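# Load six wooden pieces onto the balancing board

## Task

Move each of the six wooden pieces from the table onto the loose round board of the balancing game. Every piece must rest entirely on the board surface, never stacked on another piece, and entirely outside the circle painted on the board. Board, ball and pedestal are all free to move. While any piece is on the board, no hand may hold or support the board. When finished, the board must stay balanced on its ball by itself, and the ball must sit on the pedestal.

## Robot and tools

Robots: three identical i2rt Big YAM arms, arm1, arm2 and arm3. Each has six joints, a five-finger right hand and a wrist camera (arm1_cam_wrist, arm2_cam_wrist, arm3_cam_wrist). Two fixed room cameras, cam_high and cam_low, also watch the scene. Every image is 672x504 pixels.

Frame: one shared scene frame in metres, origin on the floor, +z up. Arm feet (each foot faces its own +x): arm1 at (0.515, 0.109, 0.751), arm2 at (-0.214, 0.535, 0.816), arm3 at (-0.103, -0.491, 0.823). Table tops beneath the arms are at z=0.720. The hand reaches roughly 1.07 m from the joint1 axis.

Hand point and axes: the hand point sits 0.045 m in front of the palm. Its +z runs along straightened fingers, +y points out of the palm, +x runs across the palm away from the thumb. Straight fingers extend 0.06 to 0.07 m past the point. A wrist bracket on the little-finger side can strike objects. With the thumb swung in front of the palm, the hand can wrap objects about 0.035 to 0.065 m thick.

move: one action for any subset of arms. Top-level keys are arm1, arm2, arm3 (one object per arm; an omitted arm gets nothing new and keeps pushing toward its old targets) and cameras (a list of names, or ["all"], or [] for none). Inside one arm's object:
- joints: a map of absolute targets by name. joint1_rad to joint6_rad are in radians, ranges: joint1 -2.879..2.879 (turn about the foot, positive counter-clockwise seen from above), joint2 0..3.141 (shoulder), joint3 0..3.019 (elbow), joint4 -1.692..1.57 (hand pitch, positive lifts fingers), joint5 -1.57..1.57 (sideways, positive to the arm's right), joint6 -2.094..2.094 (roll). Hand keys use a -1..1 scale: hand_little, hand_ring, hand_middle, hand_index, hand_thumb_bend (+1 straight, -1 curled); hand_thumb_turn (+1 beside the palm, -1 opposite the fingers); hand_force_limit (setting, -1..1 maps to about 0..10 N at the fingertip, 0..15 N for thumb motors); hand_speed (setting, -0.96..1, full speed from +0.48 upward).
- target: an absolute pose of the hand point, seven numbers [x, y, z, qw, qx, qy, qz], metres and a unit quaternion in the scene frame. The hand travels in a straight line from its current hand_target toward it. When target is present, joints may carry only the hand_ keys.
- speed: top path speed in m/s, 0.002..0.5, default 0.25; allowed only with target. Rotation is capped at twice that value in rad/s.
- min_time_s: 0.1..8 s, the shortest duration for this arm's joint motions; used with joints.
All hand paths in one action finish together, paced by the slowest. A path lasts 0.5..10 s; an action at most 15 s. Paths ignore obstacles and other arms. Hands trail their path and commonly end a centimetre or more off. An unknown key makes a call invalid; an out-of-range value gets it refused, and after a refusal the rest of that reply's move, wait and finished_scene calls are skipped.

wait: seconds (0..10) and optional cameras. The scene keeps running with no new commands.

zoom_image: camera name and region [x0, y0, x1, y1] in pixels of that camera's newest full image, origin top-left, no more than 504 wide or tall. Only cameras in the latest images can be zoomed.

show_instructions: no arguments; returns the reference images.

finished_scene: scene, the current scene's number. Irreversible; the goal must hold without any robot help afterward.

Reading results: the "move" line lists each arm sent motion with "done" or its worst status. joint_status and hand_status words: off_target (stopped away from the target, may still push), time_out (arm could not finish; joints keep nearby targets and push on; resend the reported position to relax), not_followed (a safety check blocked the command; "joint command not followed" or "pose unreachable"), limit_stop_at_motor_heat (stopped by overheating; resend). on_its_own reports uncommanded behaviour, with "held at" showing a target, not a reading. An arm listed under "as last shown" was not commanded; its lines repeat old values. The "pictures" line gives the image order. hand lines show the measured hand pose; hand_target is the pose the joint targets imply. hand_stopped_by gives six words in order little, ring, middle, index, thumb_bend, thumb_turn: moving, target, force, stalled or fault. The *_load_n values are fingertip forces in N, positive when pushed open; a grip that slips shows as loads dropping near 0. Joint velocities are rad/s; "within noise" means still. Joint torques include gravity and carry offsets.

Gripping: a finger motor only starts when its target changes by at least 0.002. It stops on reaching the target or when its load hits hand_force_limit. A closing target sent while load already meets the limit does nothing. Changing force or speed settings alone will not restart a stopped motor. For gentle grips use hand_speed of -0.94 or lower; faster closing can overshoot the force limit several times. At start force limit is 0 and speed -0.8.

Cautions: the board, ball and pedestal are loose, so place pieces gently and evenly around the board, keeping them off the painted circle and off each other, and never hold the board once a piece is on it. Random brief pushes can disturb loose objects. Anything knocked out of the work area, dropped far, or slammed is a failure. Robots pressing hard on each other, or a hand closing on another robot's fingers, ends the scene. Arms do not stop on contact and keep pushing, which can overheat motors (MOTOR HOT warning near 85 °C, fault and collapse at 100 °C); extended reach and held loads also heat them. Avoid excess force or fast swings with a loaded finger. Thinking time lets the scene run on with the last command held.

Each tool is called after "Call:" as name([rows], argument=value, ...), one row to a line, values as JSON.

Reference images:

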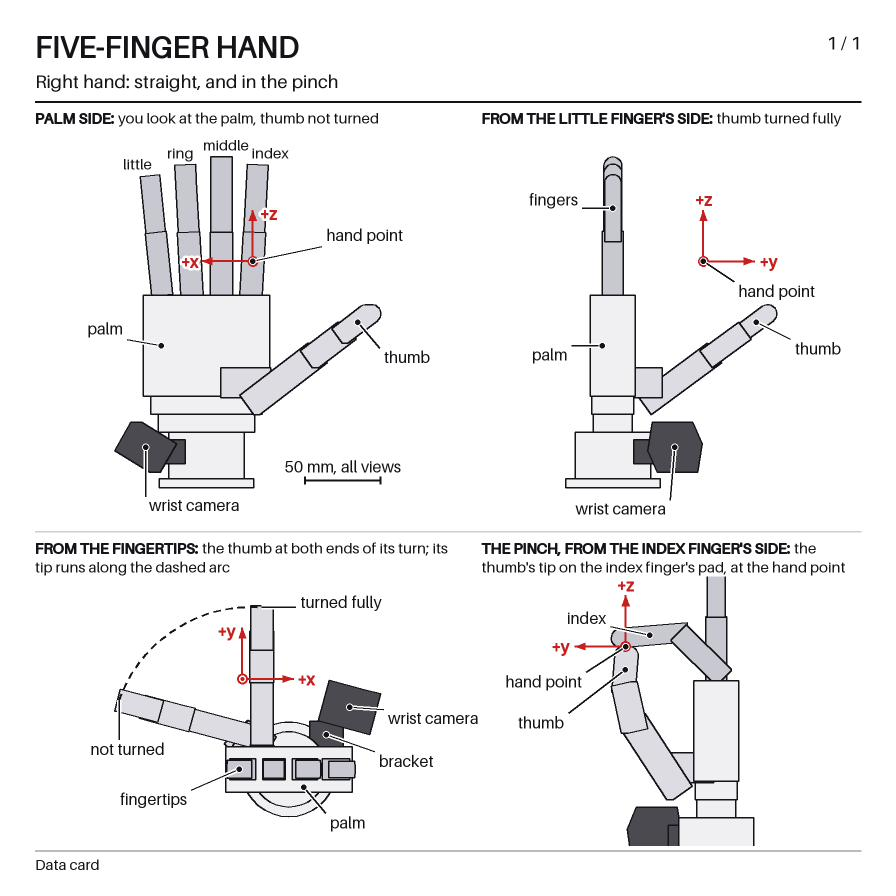

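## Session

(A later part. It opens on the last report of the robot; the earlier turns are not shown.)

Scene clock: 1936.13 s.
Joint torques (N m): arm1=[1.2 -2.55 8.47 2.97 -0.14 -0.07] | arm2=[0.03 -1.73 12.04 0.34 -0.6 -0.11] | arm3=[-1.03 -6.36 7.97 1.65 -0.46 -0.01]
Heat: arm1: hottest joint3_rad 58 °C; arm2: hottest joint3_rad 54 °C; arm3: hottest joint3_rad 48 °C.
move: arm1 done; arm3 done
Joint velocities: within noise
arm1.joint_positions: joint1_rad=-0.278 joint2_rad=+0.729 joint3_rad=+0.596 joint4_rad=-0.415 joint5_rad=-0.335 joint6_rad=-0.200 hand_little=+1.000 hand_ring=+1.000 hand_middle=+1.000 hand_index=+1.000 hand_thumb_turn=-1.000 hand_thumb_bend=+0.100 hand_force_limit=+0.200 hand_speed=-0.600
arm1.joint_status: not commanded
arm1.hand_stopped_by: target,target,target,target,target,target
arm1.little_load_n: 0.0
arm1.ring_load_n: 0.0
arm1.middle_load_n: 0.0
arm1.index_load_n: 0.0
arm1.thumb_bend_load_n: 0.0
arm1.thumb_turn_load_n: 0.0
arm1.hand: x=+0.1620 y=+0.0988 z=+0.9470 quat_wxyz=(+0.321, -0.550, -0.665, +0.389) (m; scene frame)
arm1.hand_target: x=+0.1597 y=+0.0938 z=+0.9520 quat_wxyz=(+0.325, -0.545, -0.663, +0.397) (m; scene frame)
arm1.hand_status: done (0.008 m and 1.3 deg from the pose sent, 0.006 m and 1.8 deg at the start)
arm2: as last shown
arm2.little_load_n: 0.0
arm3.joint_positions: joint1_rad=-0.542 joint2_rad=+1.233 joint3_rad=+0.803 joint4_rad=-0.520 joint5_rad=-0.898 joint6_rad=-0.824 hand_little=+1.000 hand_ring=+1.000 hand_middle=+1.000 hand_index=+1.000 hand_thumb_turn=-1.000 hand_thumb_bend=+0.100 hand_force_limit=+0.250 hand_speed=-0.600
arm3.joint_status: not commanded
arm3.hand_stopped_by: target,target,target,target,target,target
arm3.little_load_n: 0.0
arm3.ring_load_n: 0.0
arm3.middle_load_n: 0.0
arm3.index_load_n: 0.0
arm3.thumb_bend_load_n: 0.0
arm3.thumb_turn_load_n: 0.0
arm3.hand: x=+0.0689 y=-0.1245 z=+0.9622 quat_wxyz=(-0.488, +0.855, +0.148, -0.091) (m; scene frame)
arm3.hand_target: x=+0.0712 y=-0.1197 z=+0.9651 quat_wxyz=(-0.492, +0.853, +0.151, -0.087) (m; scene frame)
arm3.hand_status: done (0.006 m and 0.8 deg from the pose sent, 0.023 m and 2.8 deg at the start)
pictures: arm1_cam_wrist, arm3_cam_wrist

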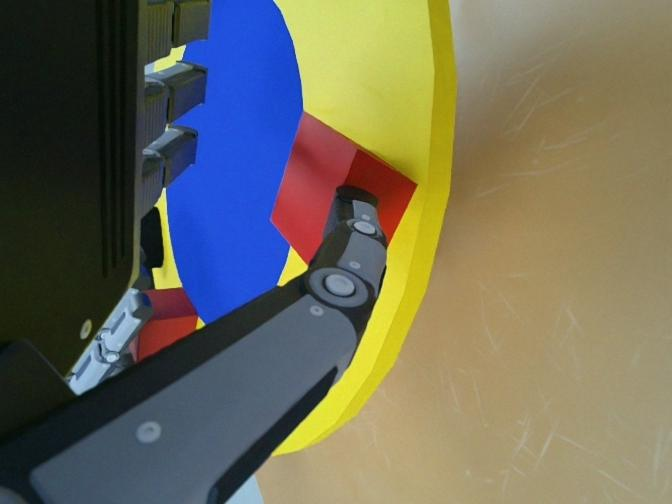

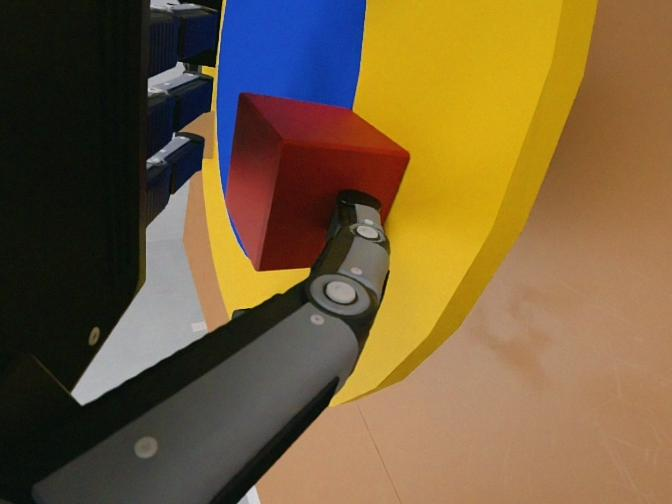

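Call:
move(arm1={"joints": {"hand_index": 0.0, "hand_middle": 0.0, "hand_force_limit": -0.3, "hand_speed": -0.92}}, arm3={"joints": {"hand_index": 0.2, "hand_middle": 0.2, "hand_force_limit": -0.3, "hand_speed": -0.92}}, cameras=["arm1_cam_wrist", "arm3_cam_wrist", "cam_low"])

Call:
zoom_image(camera="cam_low", region=[240, 200, 440, 300])

Scene clock: 1945.00 s.
Joint torques (N m): arm1=[1.2 -2.55 8.49 2.97 -0.13 -0.06] | arm2=[0.09 -1.67 12.04 0.34 -0.61 -0.11] | arm3=[-1.73 -5.95 7.91 1.62 -0.55 0.05]
Heat: arm1: hottest joint3_rad 56 °C; arm2: hottest joint3_rad 54 °C; arm3: hottest joint3_rad 48 °C.
move: arm1 off_target; arm3 off_target
Joint velocities: within noise
arm1.joint_positions: joint1_rad=-0.278 joint2_rad=+0.729 joint3_rad=+0.596 joint4_rad=-0.415 joint5_rad=-0.335 joint6_rad=-0.200 hand_little=+1.000 hand_ring=+1.000 hand_middle=+0.224 hand_index=+0.216 hand_thumb_turn=-1.000 hand_thumb_bend=+0.101 hand_force_limit=-0.300 hand_speed=-0.920
arm1.joint_status: hand_middle off_target (ended at +0.224, target +0.000); hand_index off_target (ended at +0.216, target +0.000); the others done
arm1.hand_stopped_by: target,target,force,force,target,target
arm1.little_load_n: 0.0
arm1.ring_load_n: 0.0
arm1.middle_load_n: 3.0
arm1.index_load_n: 4.0
arm1.thumb_bend_load_n: 3.5
arm1.thumb_turn_load_n: -0.5
arm1.hand: x=+0.1620 y=+0.0988 z=+0.9470 quat_wxyz=(+0.321, -0.550, -0.665, +0.389) (m; scene frame)
arm1.hand_target: x=+0.1597 y=+0.0938 z=+0.9520 quat_wxyz=(+0.325, -0.545, -0.663, +0.397) (m; scene frame)
arm1.hand_status: not commanded
arm2.joint_positions: joint1_rad=-0.467 joint2_rad=+0.714 joint3_rad=+0.850 joint4_rad=-1.033 joint5_rad=-0.917 joint6_rad=-0.733 hand_little=+1.000 hand_ring=+1.000 hand_middle=+1.000 hand_index=+1.000 hand_thumb_turn=-1.000 hand_thumb_bend=+0.100 hand_force_limit=+0.200 hand_speed=-0.600
arm2.joint_status: not commanded
arm2.hand_stopped_by: target,target,target,target,target,target
arm2.little_load_n: 0.0
arm2.ring_load_n: 0.0
arm2.middle_load_n: 0.0
arm2.index_load_n: 0.0
arm2.thumb_bend_load_n: 0.0
arm2.thumb_turn_load_n: 0.0
arm2.hand: x=-0.1756 y=+0.2662 z=+1.1000 quat_wxyz=(-0.189, +0.284, -0.807, +0.481) (m; scene frame)
arm2.hand_target: x=-0.1798 y=+0.2605 z=+1.1197 quat_wxyz=(-0.178, +0.291, -0.801, +0.492) (m; scene frame)
arm2.hand_status: not commanded
arm3.joint_positions: joint1_rad=-0.542 joint2_rad=+1.233 joint3_rad=+0.803 joint4_rad=-0.520 joint5_rad=-0.898 joint6_rad=-0.824 hand_little=+1.000 hand_ring=+1.000 hand_middle=+0.463 hand_index=+0.470 hand_thumb_turn=-1.000 hand_thumb_bend=+0.102 hand_force_limit=-0.300 hand_speed=-0.920
arm3.joint_status: hand_middle off_target (ended at +0.463, target +0.200); hand_index off_target (ended at +0.470, target +0.200); the others done
arm3.hand_stopped_by: target,target,force,force,target,target
arm3.little_load_n: -0.5
arm3.ring_load_n: 0.0
arm3.middle_load_n: 4.5
arm3.index_load_n: 2.5
arm3.thumb_bend_load_n: 12.5
arm3.thumb_turn_load_n: 1.5
arm3.hand: x=+0.0689 y=-0.1245 z=+0.9622 quat_wxyz=(-0.488, +0.855, +0.148, -0.091) (m; scene frame)
arm3.hand_target: x=+0.0712 y=-0.1197 z=+0.9651 quat_wxyz=(-0.492, +0.853, +0.151, -0.087) (m; scene frame)
arm3.hand_status: not commanded
pictures: arm1_cam_wrist, arm3_cam_wrist, cam_low

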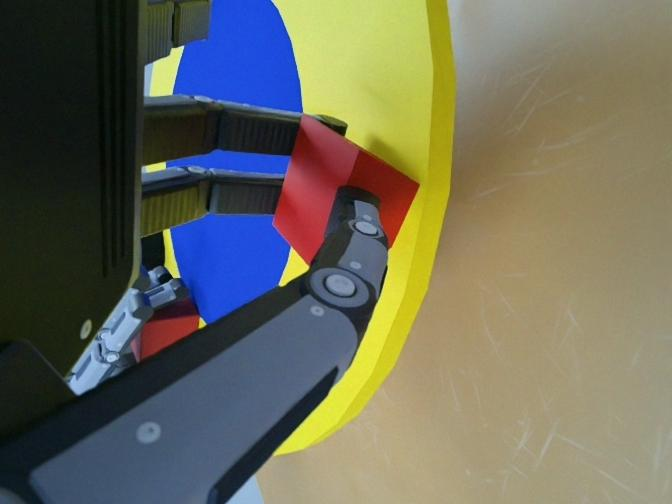

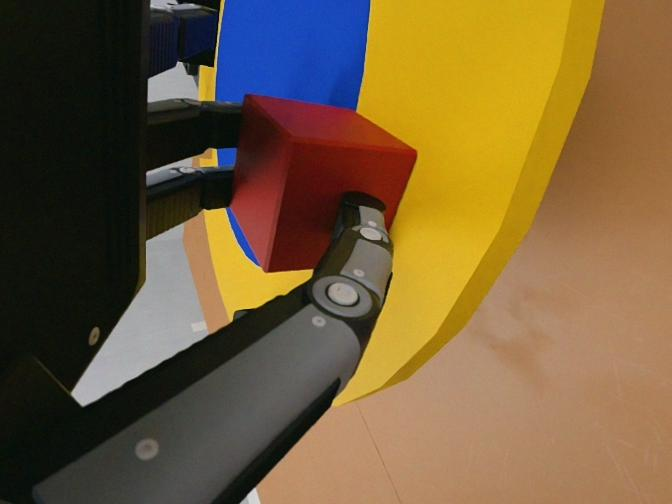

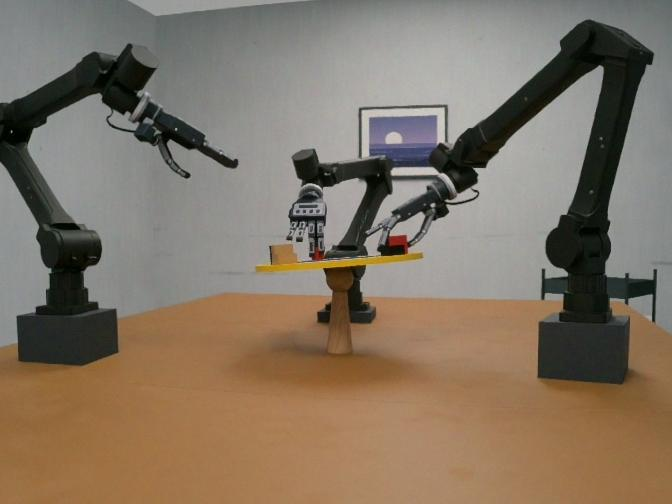

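Scaled by 2.520 from the camera's 672x504 image, which has a finer 960x720 frame.

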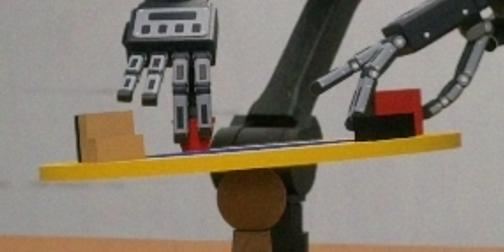

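Call:
move(arm1={"target": [0.1525, 0.0795, 0.953, -0.3255, 0.5447, 0.6627, -0.3972], "speed": 0.03}, arm3={"target": [0.078, -0.1455, 0.966, -0.4926, 0.853, 0.1505, -0.0869], "speed": 0.03}, cameras=["all"])

Call:
zoom_image(camera="cam_low", region=[240, 200, 440, 300])

Call:
zoom_image(camera="cam_high", region=[260, 180, 405, 325])

Scene clock: 1957.03 s.
Joint torques (N m): arm1=[1.32 -1.32 8.96 3.02 -0.08 -0.04] | arm2=[0.03 -1.67 12.03 0.35 -0.6 -0.11] | arm3=[-2.61 -6.89 7.65 0.66 -0.66 -0.12]
Heat: arm1: hottest joint3_rad 53 °C; arm2: hottest joint3_rad 54 °C; arm3: hottest joint3_rad 48 °C.
move: arm1 done; arm3 done
Joint velocities: within noise
arm1.joint_positions: joint1_rad=-0.212 joint2_rad=+0.729 joint3_rad=+0.596 joint4_rad=-0.396 joint5_rad=-0.277 joint6_rad=-0.168 hand_little=+1.000 hand_ring=+1.000 hand_middle=+0.224 hand_index=+0.216 hand_thumb_turn=-1.000 hand_thumb_bend=+0.101 hand_force_limit=-0.300 hand_speed=-0.920
arm1.joint_status: not commanded
arm1.hand_stopped_by: target,target,force,force,target,target
arm1.little_load_n: 0.0
arm1.ring_load_n: 0.0
arm1.middle_load_n: 3.0
arm1.index_load_n: 4.0
arm1.thumb_bend_load_n: 3.5
arm1.thumb_turn_load_n: -1.0
arm1.hand: x=+0.1576 y=+0.0848 z=+0.9488 quat_wxyz=(+0.325, -0.548, -0.665, +0.390) (m; scene frame)
arm1.hand_target: x=+0.1528 y=+0.0795 z=+0.9529 quat_wxyz=(+0.325, -0.545, -0.663, +0.397) (m; scene frame)
arm1.hand_status: done (0.008 m and 1.0 deg from the pose sent, 0.022 m and 1.3 deg at the start)
arm2: as last shown
arm3.joint_positions: joint1_rad=-0.597 joint2_rad=+1.221 joint3_rad=+0.793 joint4_rad=-0.583 joint5_rad=-0.933 joint6_rad=-0.897 hand_little=+1.000 hand_ring=+1.000 hand_middle=+0.463 hand_index=+0.470 hand_thumb_turn=-1.000 hand_thumb_bend=+0.102 hand_force_limit=-0.300 hand_speed=-0.920
arm3.joint_status: not commanded
arm3.hand_stopped_by: target,target,force,force,target,target
arm3.little_load_n: 0.0
arm3.ring_load_n: 0.0
arm3.middle_load_n: 4.5
arm3.index_load_n: 2.5
arm3.thumb_bend_load_n: 12.0
arm3.thumb_turn_load_n: 1.5
arm3.hand: x=+0.0753 y=-0.1440 z=+0.9602 quat_wxyz=(-0.489, +0.855, +0.147, -0.094) (m; scene frame)
arm3.hand_target: x=+0.0779 y=-0.1454 z=+0.9660 quat_wxyz=(-0.493, +0.853, +0.151, -0.087) (m; scene frame)
arm3.hand_status: done (0.007 m and 1.0 deg from the pose sent, 0.023 m and 0.8 deg at the start)
pictures: arm1_cam_wrist, arm2_cam_wrist, arm3_cam_wrist, cam_high, cam_low

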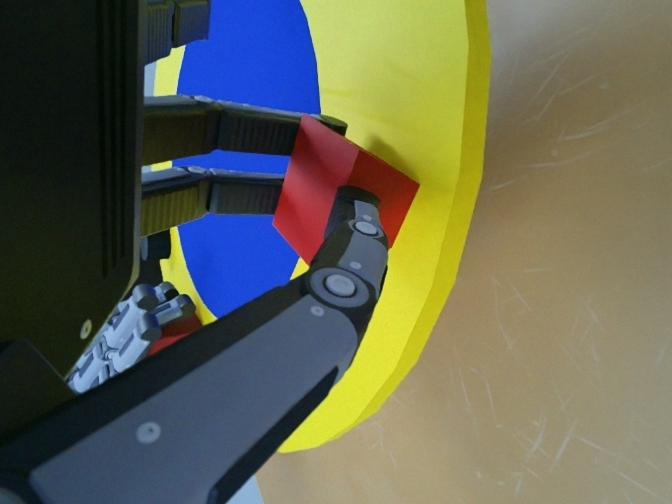

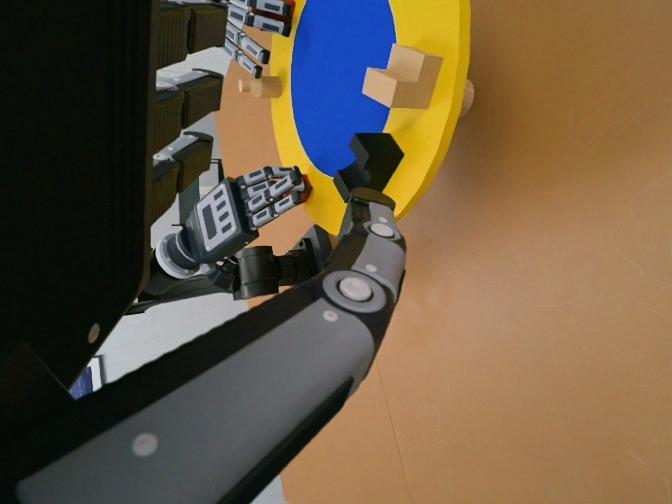

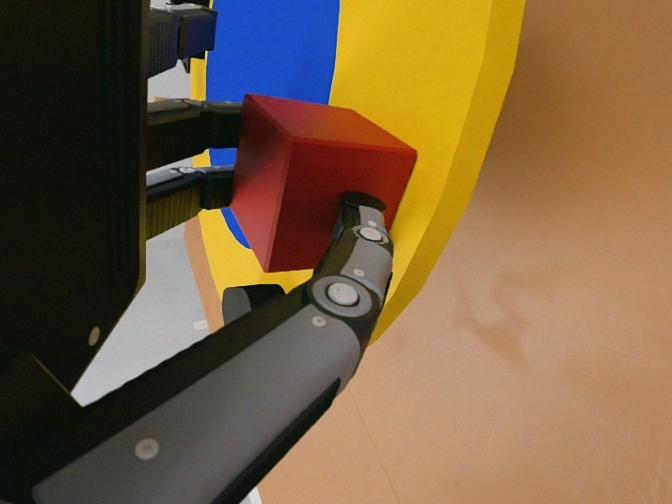

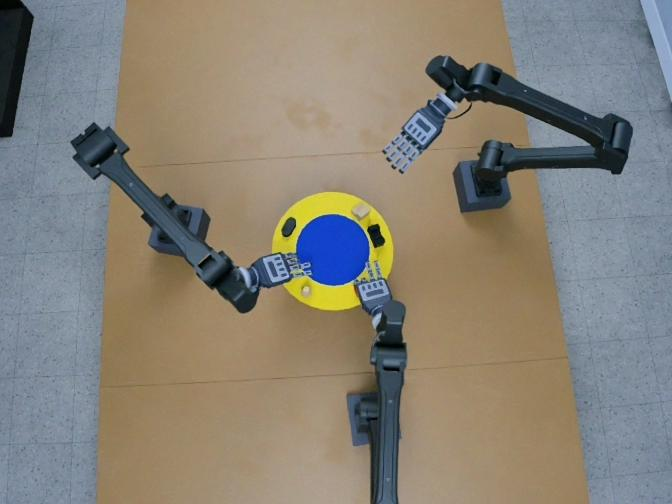

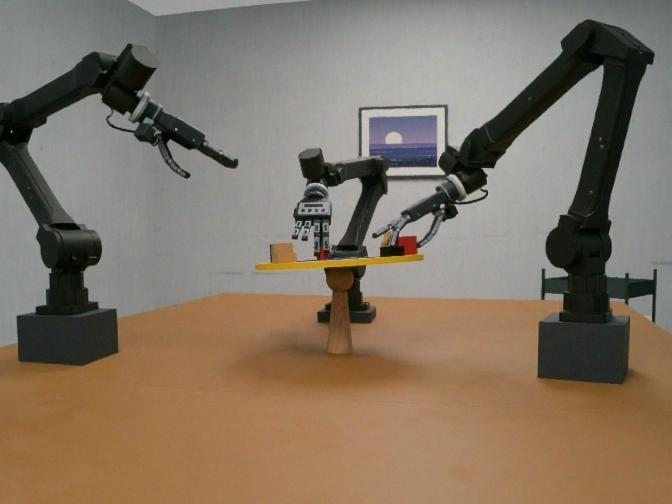

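Scaled by 2.520 from the camera's 672x504 image, which has a finer 960x720 frame.

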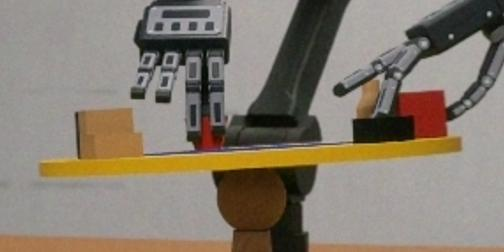

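Scaled by 3.476 from the camera's 672x504 image, which has a finer 960x720 frame.

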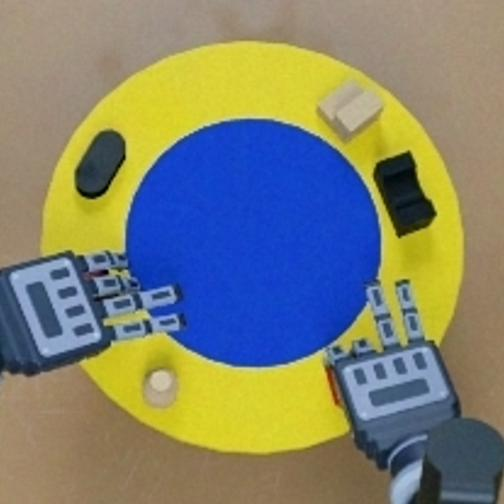

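Call:
move(arm1={"joints": {"hand_index": 0.5, "hand_middle": 0.5, "hand_speed": -0.85}}, arm3={"joints": {"hand_index": 0.7, "hand_middle": 0.7, "hand_speed": -0.85}})

Call:
move(arm1={"joints": {"hand_index": 1, "hand_middle": 1, "hand_speed": -0.6}}, arm3={"joints": {"hand_index": 1, "hand_middle": 1, "hand_speed": -0.6}}, cameras=["cam_low", "arm1_cam_wrist", "arm3_cam_wrist"])

Call:
zoom_image(camera="cam_low", region=[240, 200, 440, 300])

Scene clock: 1968.60 s.
Joint torques (N m): arm1=[1.32 -1.32 8.96 3.02 -0.08 -0.06] | arm2=[0.03 -1.73 12.05 0.34 -0.61 -0.11] | arm3=[-3.02 -7.53 8.01 0.38 -0.66 -0.19]
Heat: arm1: hottest joint3_rad 52 °C; arm2: hottest joint3_rad 54 °C; arm3: hottest joint3_rad 47 °C.
move: arm1 done; arm3 done
Joint velocities: within noise
arm1.joint_positions: joint1_rad=-0.212 joint2_rad=+0.729 joint3_rad=+0.596 joint4_rad=-0.396 joint5_rad=-0.277 joint6_rad=-0.167 hand_little=+1.000 hand_ring=+1.000 hand_middle=+0.500 hand_index=+0.500 hand_thumb_turn=-1.000 hand_thumb_bend=+0.100 hand_force_limit=-0.300 hand_speed=-0.850
arm1.joint_status: all done
arm1.hand_stopped_by: target,target,target,target,target,target
arm1.little_load_n: 0.0
arm1.ring_load_n: 0.0
arm1.middle_load_n: 0.0
arm1.index_load_n: 0.0
arm1.thumb_bend_load_n: 0.5
arm1.thumb_turn_load_n: 0.0
arm1.hand: x=+0.1575 y=+0.0848 z=+0.9488 quat_wxyz=(+0.325, -0.548, -0.665, +0.390) (m; scene frame)
arm1.hand_target: x=+0.1528 y=+0.0795 z=+0.9530 quat_wxyz=(+0.325, -0.545, -0.663, +0.397) (m; scene frame)
arm1.hand_status: not commanded
arm2: as last shown
arm3.joint_positions: joint1_rad=-0.597 joint2_rad=+1.221 joint3_rad=+0.793 joint4_rad=-0.583 joint5_rad=-0.933 joint6_rad=-0.897 hand_little=+1.000 hand_ring=+1.000 hand_middle=+0.700 hand_index=+0.700 hand_thumb_turn=-1.000 hand_thumb_bend=+0.100 hand_force_limit=-0.300 hand_speed=-0.850
arm3.joint_status: all done
arm3.hand_stopped_by: target,target,target,target,target,target
arm3.little_load_n: 0.0
arm3.ring_load_n: 0.0
arm3.middle_load_n: -0.5
arm3.index_load_n: 0.0
arm3.thumb_bend_load_n: 0.5
arm3.thumb_turn_load_n: 0.0
arm3.hand: x=+0.0754 y=-0.1440 z=+0.9602 quat_wxyz=(-0.489, +0.855, +0.147, -0.094) (m; scene frame)
arm3.hand_target: x=+0.0779 y=-0.1454 z=+0.9660 quat_wxyz=(-0.493, +0.853, +0.151, -0.087) (m; scene frame)
arm3.hand_status: not commanded
pictures: none

Scene clock: 1969.53 s.
Joint torques (N m): arm1=[1.32 -1.32 8.98 3.02 -0.08 -0.06] | arm2=[0.09 -1.67 12.03 0.34 -0.61 -0.11] | arm3=[-2.67 -7.47 7.84 0.61 -0.61 -0.16]
Heat: arm1: hottest joint3_rad 52 °C; arm2: hottest joint3_rad 54 °C; arm3: hottest joint3_rad 47 °C.
move: arm1 done; arm3 done
Joint velocities: within noise
arm1.joint_positions: joint1_rad=-0.212 joint2_rad=+0.729 joint3_rad=+0.596 joint4_rad=-0.396 joint5_rad=-0.277 joint6_rad=-0.166 hand_little=+1.000 hand_ring=+1.000 hand_middle=+1.000 hand_index=+1.000 hand_thumb_turn=-1.000 hand_thumb_bend=+0.100 hand_force_limit=-0.300 hand_speed=-0.600
arm1.joint_status: all done
arm1.hand_stopped_by: target,target,target,target,target,target
arm1.little_load_n: 0.0
arm1.ring_load_n: 0.0
arm1.middle_load_n: 0.0
arm1.index_load_n: 0.0
arm1.thumb_bend_load_n: 0.0
arm1.thumb_turn_load_n: 0.0
arm1.hand: x=+0.1575 y=+0.0847 z=+0.9489 quat_wxyz=(+0.325, -0.548, -0.665, +0.390) (m; scene frame)
arm1.hand_target: x=+0.1528 y=+0.0795 z=+0.9530 quat_wxyz=(+0.325, -0.545, -0.663, +0.397) (m; scene frame)
arm1.hand_status: not commanded
arm2: as last shown
arm2.ring_load_n: -0.5
arm3.joint_positions: joint1_rad=-0.597 joint2_rad=+1.221 joint3_rad=+0.793 joint4_rad=-0.583 joint5_rad=-0.933 joint6_rad=-0.897 hand_little=+1.000 hand_ring=+1.000 hand_middle=+1.000 hand_index=+1.000 hand_thumb_turn=-1.000 hand_thumb_bend=+0.100 hand_force_limit=-0.300 hand_speed=-0.600
arm3.joint_status: all done
arm3.hand_stopped_by: target,target,target,target,target,target
arm3.little_load_n: 0.0
arm3.ring_load_n: 0.0
arm3.middle_load_n: 0.0
arm3.index_load_n: 0.0
arm3.thumb_bend_load_n: 0.0
arm3.thumb_turn_load_n: 0.0
arm3.hand: x=+0.0754 y=-0.1440 z=+0.9602 quat_wxyz=(-0.489, +0.855, +0.147, -0.094) (m; scene frame)
arm3.hand_target: x=+0.0779 y=-0.1454 z=+0.9660 quat_wxyz=(-0.493, +0.853, +0.151, -0.087) (m; scene frame)
arm3.hand_status: not commanded
pictures: arm1_cam_wrist, arm3_cam_wrist, cam_low

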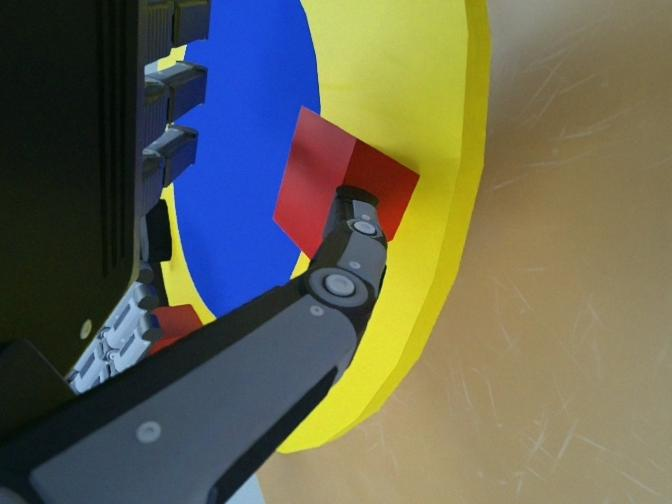

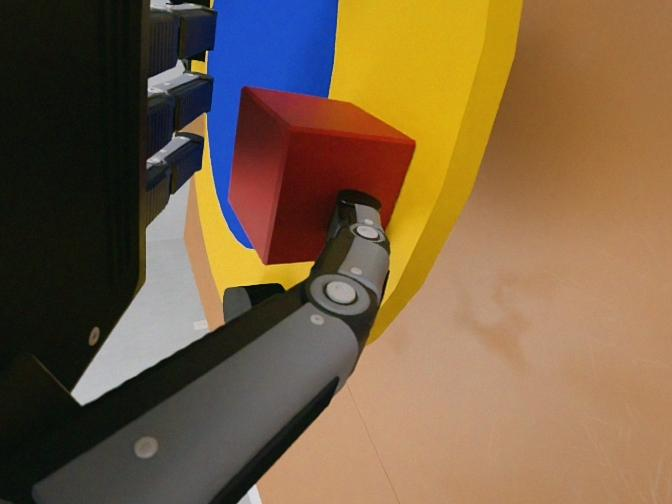

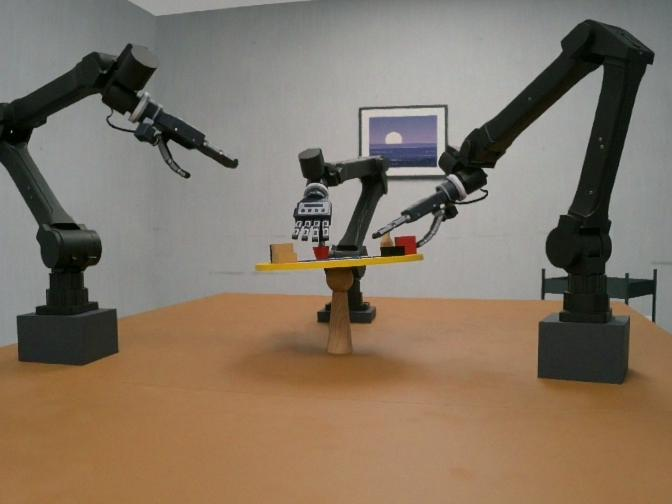

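Scaled by 2.520 from the camera's 672x504 image, which has a finer 960x720 frame.

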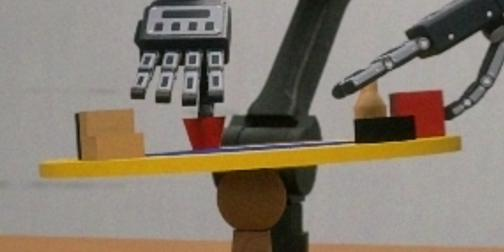

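Call:
move(arm1={"target": [0.178, 0.084, 0.958, -0.3255, 0.5447, 0.6627, -0.3972], "speed": 0.06}, arm3={"target": [0.087, -0.169, 0.97, -0.4926, 0.853, 0.1505, -0.0869], "speed": 0.06})

Call:
move(arm1={"target": [0.25, 0.11, 1.06, -0.3255, 0.5447, 0.6627, -0.3972], "speed": 0.15}, arm3={"target": [0.11, -0.23, 1.07, -0.4926, 0.853, 0.1505, -0.0869], "speed": 0.15}, cameras=["all"])

Call:
zoom_image(camera="cam_low", region=[240, 200, 440, 300])

Call:
zoom_image(camera="cam_high", region=[260, 180, 405, 325])

Scene clock: 1976.97 s.
Joint torques (N m): arm1=[-1.2 -1.2 8.42 1.88 -0.31 -0.24] | arm2=[0.03 -1.61 12.03 0.34 -0.6 -0.11] | arm3=[-2.2 -6.36 8.59 0.34 -0.58 -0.11]
Heat: arm1: hottest joint3_rad 51 °C; arm2: hottest joint3_rad 54 °C; arm3: hottest joint3_rad 47 °C.
move: arm1 done; arm3 done
Joint velocities: within noise
arm1.joint_positions: joint1_rad=-0.216 joint2_rad=+0.647 joint3_rad=+0.587 joint4_rad=-0.448 joint5_rad=-0.302 joint6_rad=-0.166 hand_little=+1.000 hand_ring=+1.000 hand_middle=+1.000 hand_index=+1.000 hand_thumb_turn=-1.000 hand_thumb_bend=+0.100 hand_force_limit=-0.300 hand_speed=-0.600
arm1.joint_status: not commanded
arm1.hand_stopped_by: target,target,target,target,target,target
arm1.little_load_n: 0.0
arm1.ring_load_n: 0.0
arm1.middle_load_n: 0.0
arm1.index_load_n: 0.0
arm1.thumb_bend_load_n: 0.0
arm1.thumb_turn_load_n: 0.0
arm1.hand: x=+0.1758 y=+0.0791 z=+0.9613 quat_wxyz=(+0.326, -0.539, -0.664, +0.402) (m; scene frame)
arm1.hand_target: x=+0.1779 y=+0.0838 z=+0.9581 quat_wxyz=(+0.326, -0.545, -0.663, +0.397) (m; scene frame)
arm1.hand_status: done (0.006 m and 0.9 deg from the pose sent, 0.022 m and 1.0 deg at the start)
arm2: as last shown
arm2.ring_load_n: 0.0
arm3.joint_positions: joint1_rad=-0.670 joint2_rad=+1.204 joint3_rad=+0.793 joint4_rad=-0.693 joint5_rad=-0.968 joint6_rad=-1.002 hand_little=+1.000 hand_ring=+1.000 hand_middle=+1.000 hand_index=+1.000 hand_thumb_turn=-1.000 hand_thumb_bend=+0.100 hand_force_limit=-0.300 hand_speed=-0.600
arm3.joint_status: not commanded
arm3.hand_stopped_by: target,target,target,target,target,target
arm3.little_load_n: 0.0
arm3.ring_load_n: 0.0
arm3.middle_load_n: 0.0
arm3.index_load_n: 0.0
arm3.thumb_bend_load_n: 0.0
arm3.thumb_turn_load_n: 0.0
arm3.hand: x=+0.0829 y=-0.1697 z=+0.9615 quat_wxyz=(-0.488, +0.856, +0.144, -0.096) (m; scene frame)
arm3.hand_target: x=+0.0869 y=-0.1690 z=+0.9700 quat_wxyz=(-0.493, +0.853, +0.150, -0.087) (m; scene frame)
arm3.hand_status: done (0.009 m and 1.4 deg from the pose sent, 0.029 m and 1.0 deg at the start)
pictures: none

Scene clock: 1978.70 s.
Joint torques (N m): arm1=[-1.14 1.14 11.37 1.73 -0.45 -0.32] | arm2=[0.03 -1.67 12.04 0.35 -0.6 -0.11] | arm3=[-2.37 -5.25 11.12 0.17 -0.83 -0.16]
Heat: arm1: hottest joint3_rad 52 °C; arm2: hottest joint3_rad 54 °C; arm3: hottest joint3_rad 47 °C.
move: arm1 off_target; arm3 off_target
Joint velocities: within noise
arm1.joint_positions: joint1_rad=-0.471 joint2_rad=+0.492 joint3_rad=+0.782 joint4_rad=-0.902 joint5_rad=-0.519 joint6_rad=-0.302 hand_little=+1.000 hand_ring=+1.000 hand_middle=+1.000 hand_index=+1.000 hand_thumb_turn=-1.000 hand_thumb_bend=+0.100 hand_force_limit=-0.300 hand_speed=-0.600
arm1.joint_status: not commanded
arm1.hand_stopped_by: target,target,target,target,target,target
arm1.little_load_n: 0.0
arm1.ring_load_n: 0.0
arm1.middle_load_n: 0.0
arm1.index_load_n: 0.0
arm1.thumb_bend_load_n: 0.0
arm1.thumb_turn_load_n: 0.0
arm1.hand: x=+0.2511 y=+0.1048 z=+1.0385 quat_wxyz=(+0.306, -0.554, -0.665, +0.396) (m; scene frame)
arm1.hand_target: x=+0.2502 y=+0.1095 z=+1.0597 quat_wxyz=(+0.326, -0.545, -0.663, +0.397) (m; scene frame)
arm1.hand_status: off_target (0.022 m and 2.5 deg from the pose sent, 0.127 m and 0.9 deg at the start)
arm2: as last shown
arm2.little_load_n: -0.5
arm3.joint_positions: joint1_rad=-0.866 joint2_rad=+1.140 joint3_rad=+1.010 joint4_rad=-1.286 joint5_rad=-1.033 joint6_rad=-1.346 hand_little=+1.000 hand_ring=+1.000 hand_middle=+1.000 hand_index=+1.000 hand_thumb_turn=-1.000 hand_thumb_bend=+0.100 hand_force_limit=-0.300 hand_speed=-0.600
arm3.joint_status: not commanded
arm3.hand_stopped_by: target,target,target,target,target,target
arm3.little_load_n: 0.0
arm3.ring_load_n: 0.0
arm3.middle_load_n: 0.0
arm3.index_load_n: -0.5
arm3.thumb_bend_load_n: 0.0
arm3.thumb_turn_load_n: 0.0
arm3.hand: x=+0.0995 y=-0.2336 z=+1.0531 quat_wxyz=(-0.486, +0.856, +0.139, -0.105) (m; scene frame)
arm3.hand_target: x=+0.1095 y=-0.2302 z=+1.0699 quat_wxyz=(-0.492, +0.853, +0.150, -0.087) (m; scene frame)
arm3.hand_status: off_target (0.020 m and 2.6 deg from the pose sent, 0.127 m and 1.4 deg at the start)
pictures: arm1_cam_wrist, arm2_cam_wrist, arm3_cam_wrist, cam_high, cam_low

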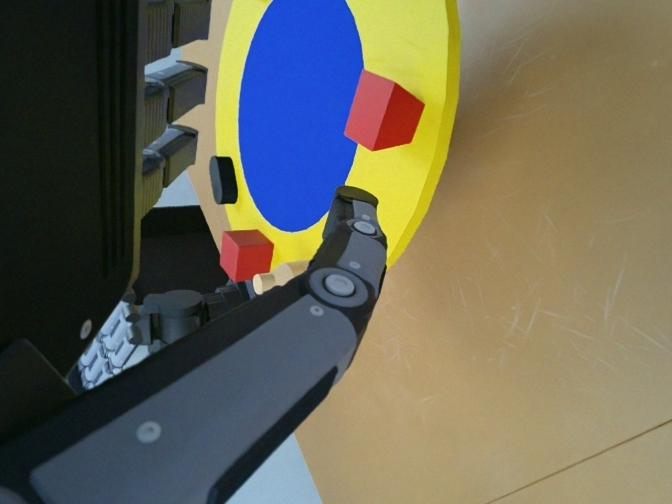

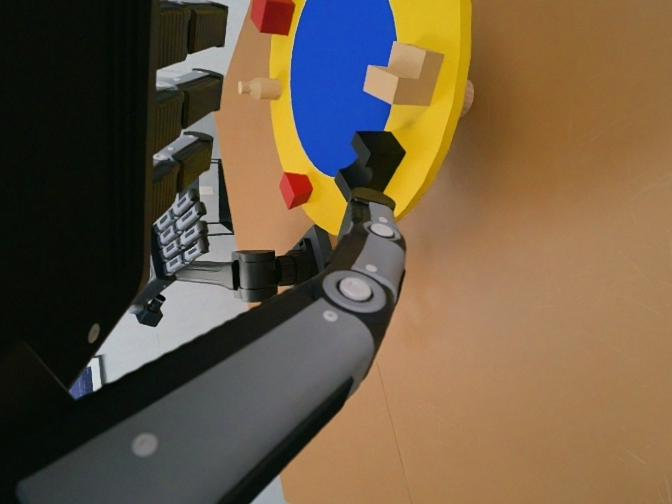

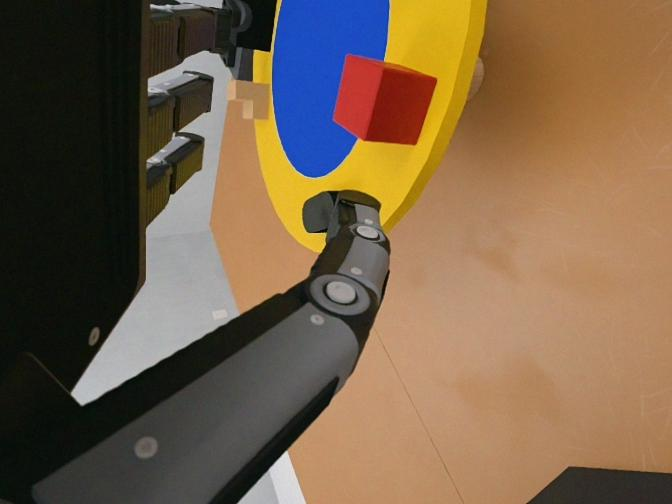

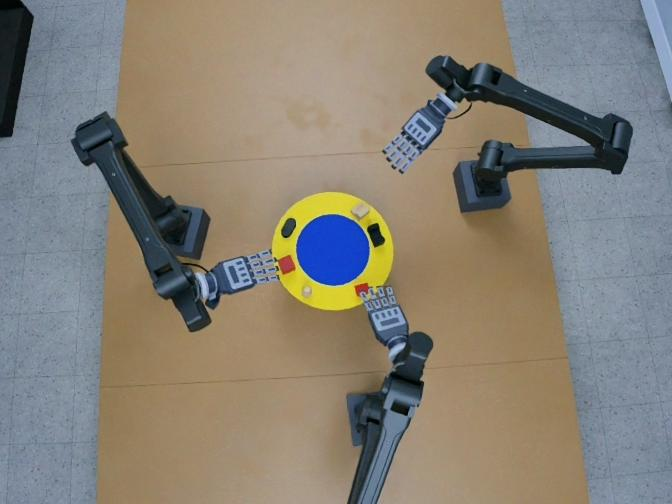

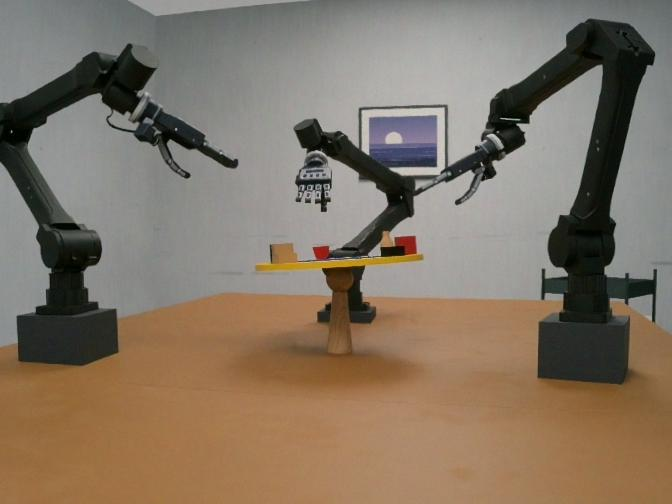

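Scaled by 2.520 from the camera's 672x504 image, which has a finer 960x720 frame.

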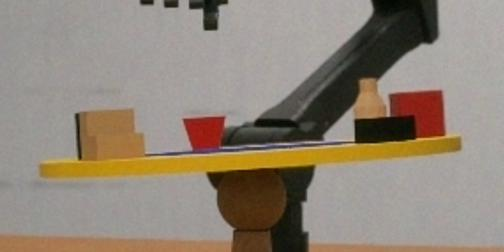

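Scaled by 3.476 from the camera's 672x504 image, which has a finer 960x720 frame.

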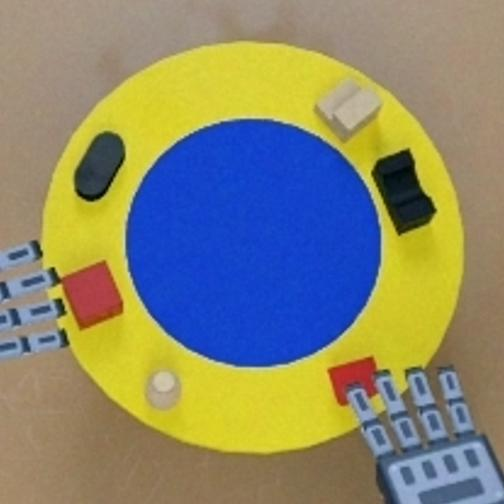

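Call:
move(arm1={"target": [0.33, 0.13, 1.12, -0.3255, 0.5447, 0.6627, -0.3972], "speed": 0.2}, arm3={"target": [0.12, -0.29, 1.12, -0.4926, 0.853, 0.1505, -0.0869], "speed": 0.2})

Call:
wait(seconds=2, cameras=["cam_low", "cam_high"])

Call:
zoom_image(camera="cam_low", region=[240, 220, 440, 370])

Call:
zoom_image(camera="cam_high", region=[260, 180, 405, 325])

Scene clock: 1990.47 s.
Joint torques (N m): arm1=[-1.32 2.9 9.85 1.13 -0.8 -0.33] | arm2=[0.03 -1.61 12.03 0.36 -0.6 -0.12] | arm3=[-2.32 -4.54 10.54 -0.43 -0.68 -0.12]
Heat: arm1: hottest joint3_rad 53 °C; arm2: hottest joint3_rad 54 °C; arm3: hottest joint3_rad 49 °C.
move: arm1 off_target; arm3 off_target
Joint velocities: within noise
arm1.joint_positions: joint1_rad=-1.038 joint2_rad=+0.505 joint3_rad=+1.021 joint4_rad=-1.485 joint5_rad=-0.943 joint6_rad=-0.828 hand_little=+1.000 hand_ring=+1.000 hand_middle=+1.000 hand_index=+1.000 hand_thumb_turn=-1.000 hand_thumb_bend=+0.100 hand_force_limit=-0.300 hand_speed=-0.600
arm1.joint_status: not commanded
arm1.hand_stopped_by: target,target,target,target,target,target
arm1.little_load_n: 0.0
arm1.ring_load_n: 0.0
arm1.middle_load_n: 0.0
arm1.index_load_n: 0.0
arm1.thumb_bend_load_n: 0.0
arm1.thumb_turn_load_n: 0.0
arm1.hand: x=+0.3289 y=+0.1268 z=+1.1058 quat_wxyz=(+0.309, -0.551, -0.662, +0.404) (m; scene frame)
arm1.hand_target: x=+0.3297 y=+0.1295 z=+1.1196 quat_wxyz=(+0.326, -0.545, -0.663, +0.397) (m; scene frame)
arm1.hand_status: off_target (0.015 m and 2.2 deg from the pose sent, 0.116 m and 2.5 deg at the start)
arm2: as last shown
arm3.joint_positions: joint1_rad=-1.056 joint2_rad=+1.141 joint3_rad=+1.157 joint4_rad=-1.697 joint5_rad=-1.037 joint6_rad=-1.679 hand_little=+1.000 hand_ring=+1.000 hand_middle=+1.000 hand_index=+1.000 hand_thumb_turn=-1.000 hand_thumb_bend=+0.100 hand_force_limit=-0.300 hand_speed=-0.600
arm3.joint_status: not commanded
arm3.hand_stopped_by: target,target,target,target,target,target
arm3.little_load_n: 0.0
arm3.ring_load_n: 0.0
arm3.middle_load_n: 0.0
arm3.index_load_n: 0.0
arm3.thumb_bend_load_n: 0.0
arm3.thumb_turn_load_n: 0.0
arm3.hand: x=+0.1113 y=-0.2910 z=+1.1078 quat_wxyz=(-0.489, +0.857, +0.136, -0.091) (m; scene frame)
arm3.hand_target: x=+0.1195 y=-0.2895 z=+1.1195 quat_wxyz=(-0.490, +0.856, +0.145, -0.077) (m; scene frame)
arm3.hand_status: off_target (0.015 m and 1.8 deg from the pose sent, 0.090 m and 2.6 deg at the start; a joint's target at an end of its range on 36 of 52 steps)
pictures: none

Scene clock: 1992.47 s.
Joint torques (N m): arm1=[-1.32 2.9 9.85 1.13 -0.8 -0.32] | arm2=[0.15 -1.73 12.04 0.35 -0.61 -0.11] | arm3=[-2.26 -5.01 10.74 -0.46 -0.61 -0.11]
Heat: arm1: hottest joint3_rad 53 °C; arm2: hottest joint3_rad 54 °C; arm3: hottest joint3_rad 49 °C.
Joint velocities: within noise
arm1.joint_positions: joint1_rad=-1.038 joint2_rad=+0.505 joint3_rad=+1.021 joint4_rad=-1.485 joint5_rad=-0.943 joint6_rad=-0.829 hand_little=+1.000 hand_ring=+1.000 hand_middle=+1.000 hand_index=+1.000 hand_thumb_turn=-1.000 hand_thumb_bend=+0.100 hand_force_limit=-0.300 hand_speed=-0.600
arm1.joint_status: not commanded
arm1.hand_stopped_by: target,target,target,target,target,target
arm1.little_load_n: 0.0
arm1.ring_load_n: 0.0
arm1.middle_load_n: 0.0
arm1.index_load_n: 0.0
arm1.thumb_bend_load_n: 0.0
arm1.thumb_turn_load_n: 0.0
arm1.hand: x=+0.3289 y=+0.1268 z=+1.1057 quat_wxyz=(+0.309, -0.551, -0.662, +0.404) (m; scene frame)
arm1.hand_target: x=+0.3297 y=+0.1295 z=+1.1196 quat_wxyz=(+0.326, -0.545, -0.663, +0.397) (m; scene frame)
arm1.hand_status: off_target (0.015 m and 2.2 deg from the pose sent, 0.116 m and 2.5 deg at the start)
arm2.joint_positions: joint1_rad=-0.467 joint2_rad=+0.714 joint3_rad=+0.850 joint4_rad=-1.033 joint5_rad=-0.917 joint6_rad=-0.733 hand_little=+1.000 hand_ring=+1.000 hand_middle=+1.000 hand_index=+1.000 hand_thumb_turn=-1.000 hand_thumb_bend=+0.100 hand_force_limit=+0.200 hand_speed=-0.600
arm2.joint_status: not commanded
arm2.hand_stopped_by: target,target,target,target,target,target
arm2.little_load_n: 0.0
arm2.ring_load_n: 0.0
arm2.middle_load_n: 0.0
arm2.index_load_n: 0.0
arm2.thumb_bend_load_n: 0.0
arm2.thumb_turn_load_n: 0.0
arm2.hand: x=-0.1756 y=+0.2662 z=+1.1000 quat_wxyz=(-0.189, +0.284, -0.807, +0.481) (m; scene frame)
arm2.hand_target: x=-0.1798 y=+0.2605 z=+1.1197 quat_wxyz=(-0.178, +0.291, -0.801, +0.492) (m; scene frame)
arm2.hand_status: not commanded
arm3.joint_positions: joint1_rad=-1.056 joint2_rad=+1.141 joint3_rad=+1.157 joint4_rad=-1.697 joint5_rad=-1.037 joint6_rad=-1.679 hand_little=+1.000 hand_ring=+1.000 hand_middle=+1.000 hand_index=+1.000 hand_thumb_turn=-1.000 hand_thumb_bend=+0.100 hand_force_limit=-0.300 hand_speed=-0.600
arm3.joint_status: not commanded
arm3.hand_stopped_by: target,target,target,target,target,target
arm3.little_load_n: 0.0
arm3.ring_load_n: -0.5
arm3.middle_load_n: 0.0
arm3.index_load_n: -0.5
arm3.thumb_bend_load_n: 0.0
arm3.thumb_turn_load_n: 0.0
arm3.hand: x=+0.1113 y=-0.2910 z=+1.1078 quat_wxyz=(-0.489, +0.857, +0.136, -0.091) (m; scene frame)
arm3.hand_target: x=+0.1195 y=-0.2895 z=+1.1195 quat_wxyz=(-0.490, +0.856, +0.145, -0.077) (m; scene frame)
arm3.hand_status: off_target (0.015 m and 1.8 deg from the pose sent, 0.090 m and 2.6 deg at the start; a joint's target at an end of its range on 36 of 52 steps)
wait: 2.00 s; at rest by 0.27 s
pictures: cam_high, cam_low

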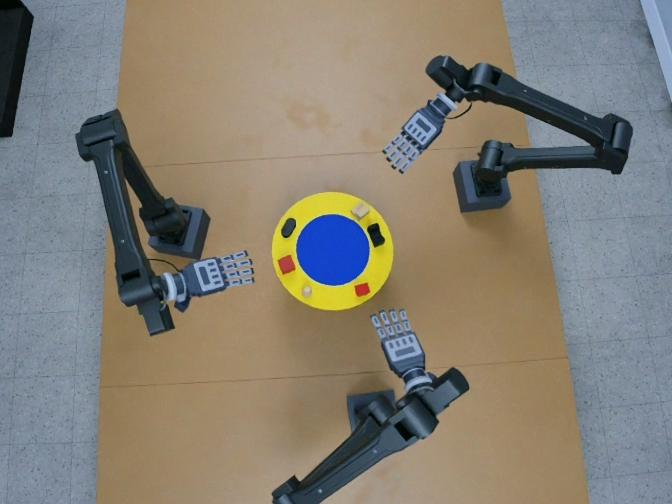

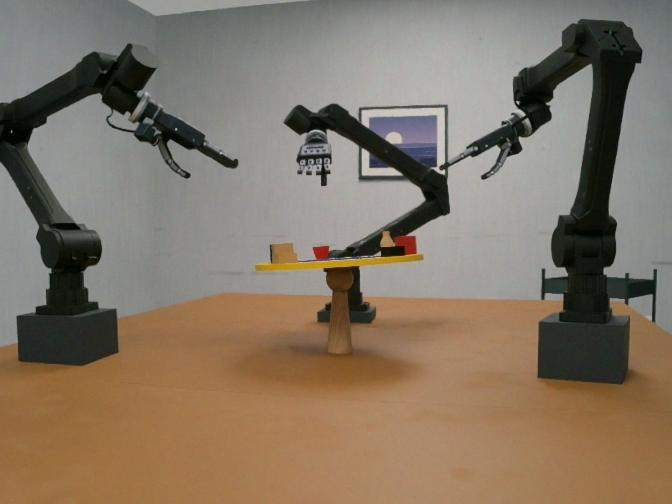

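Scaled by 2.520 from the camera's 672x504 image, which has a finer 960x720 frame.

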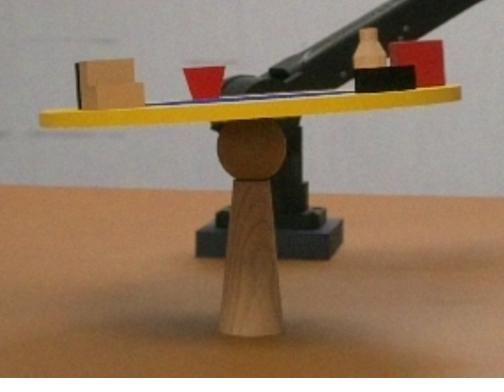

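Scaled by 3.476 from the camera's 672x504 image, which has a finer 960x720 frame.

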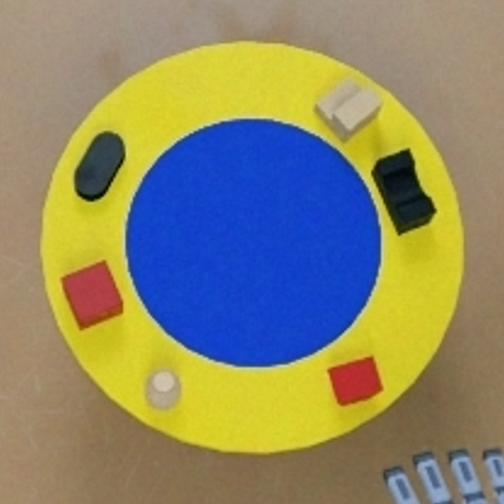

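Call:
finished_scene(scene=1)

The scene is finished: the task was done.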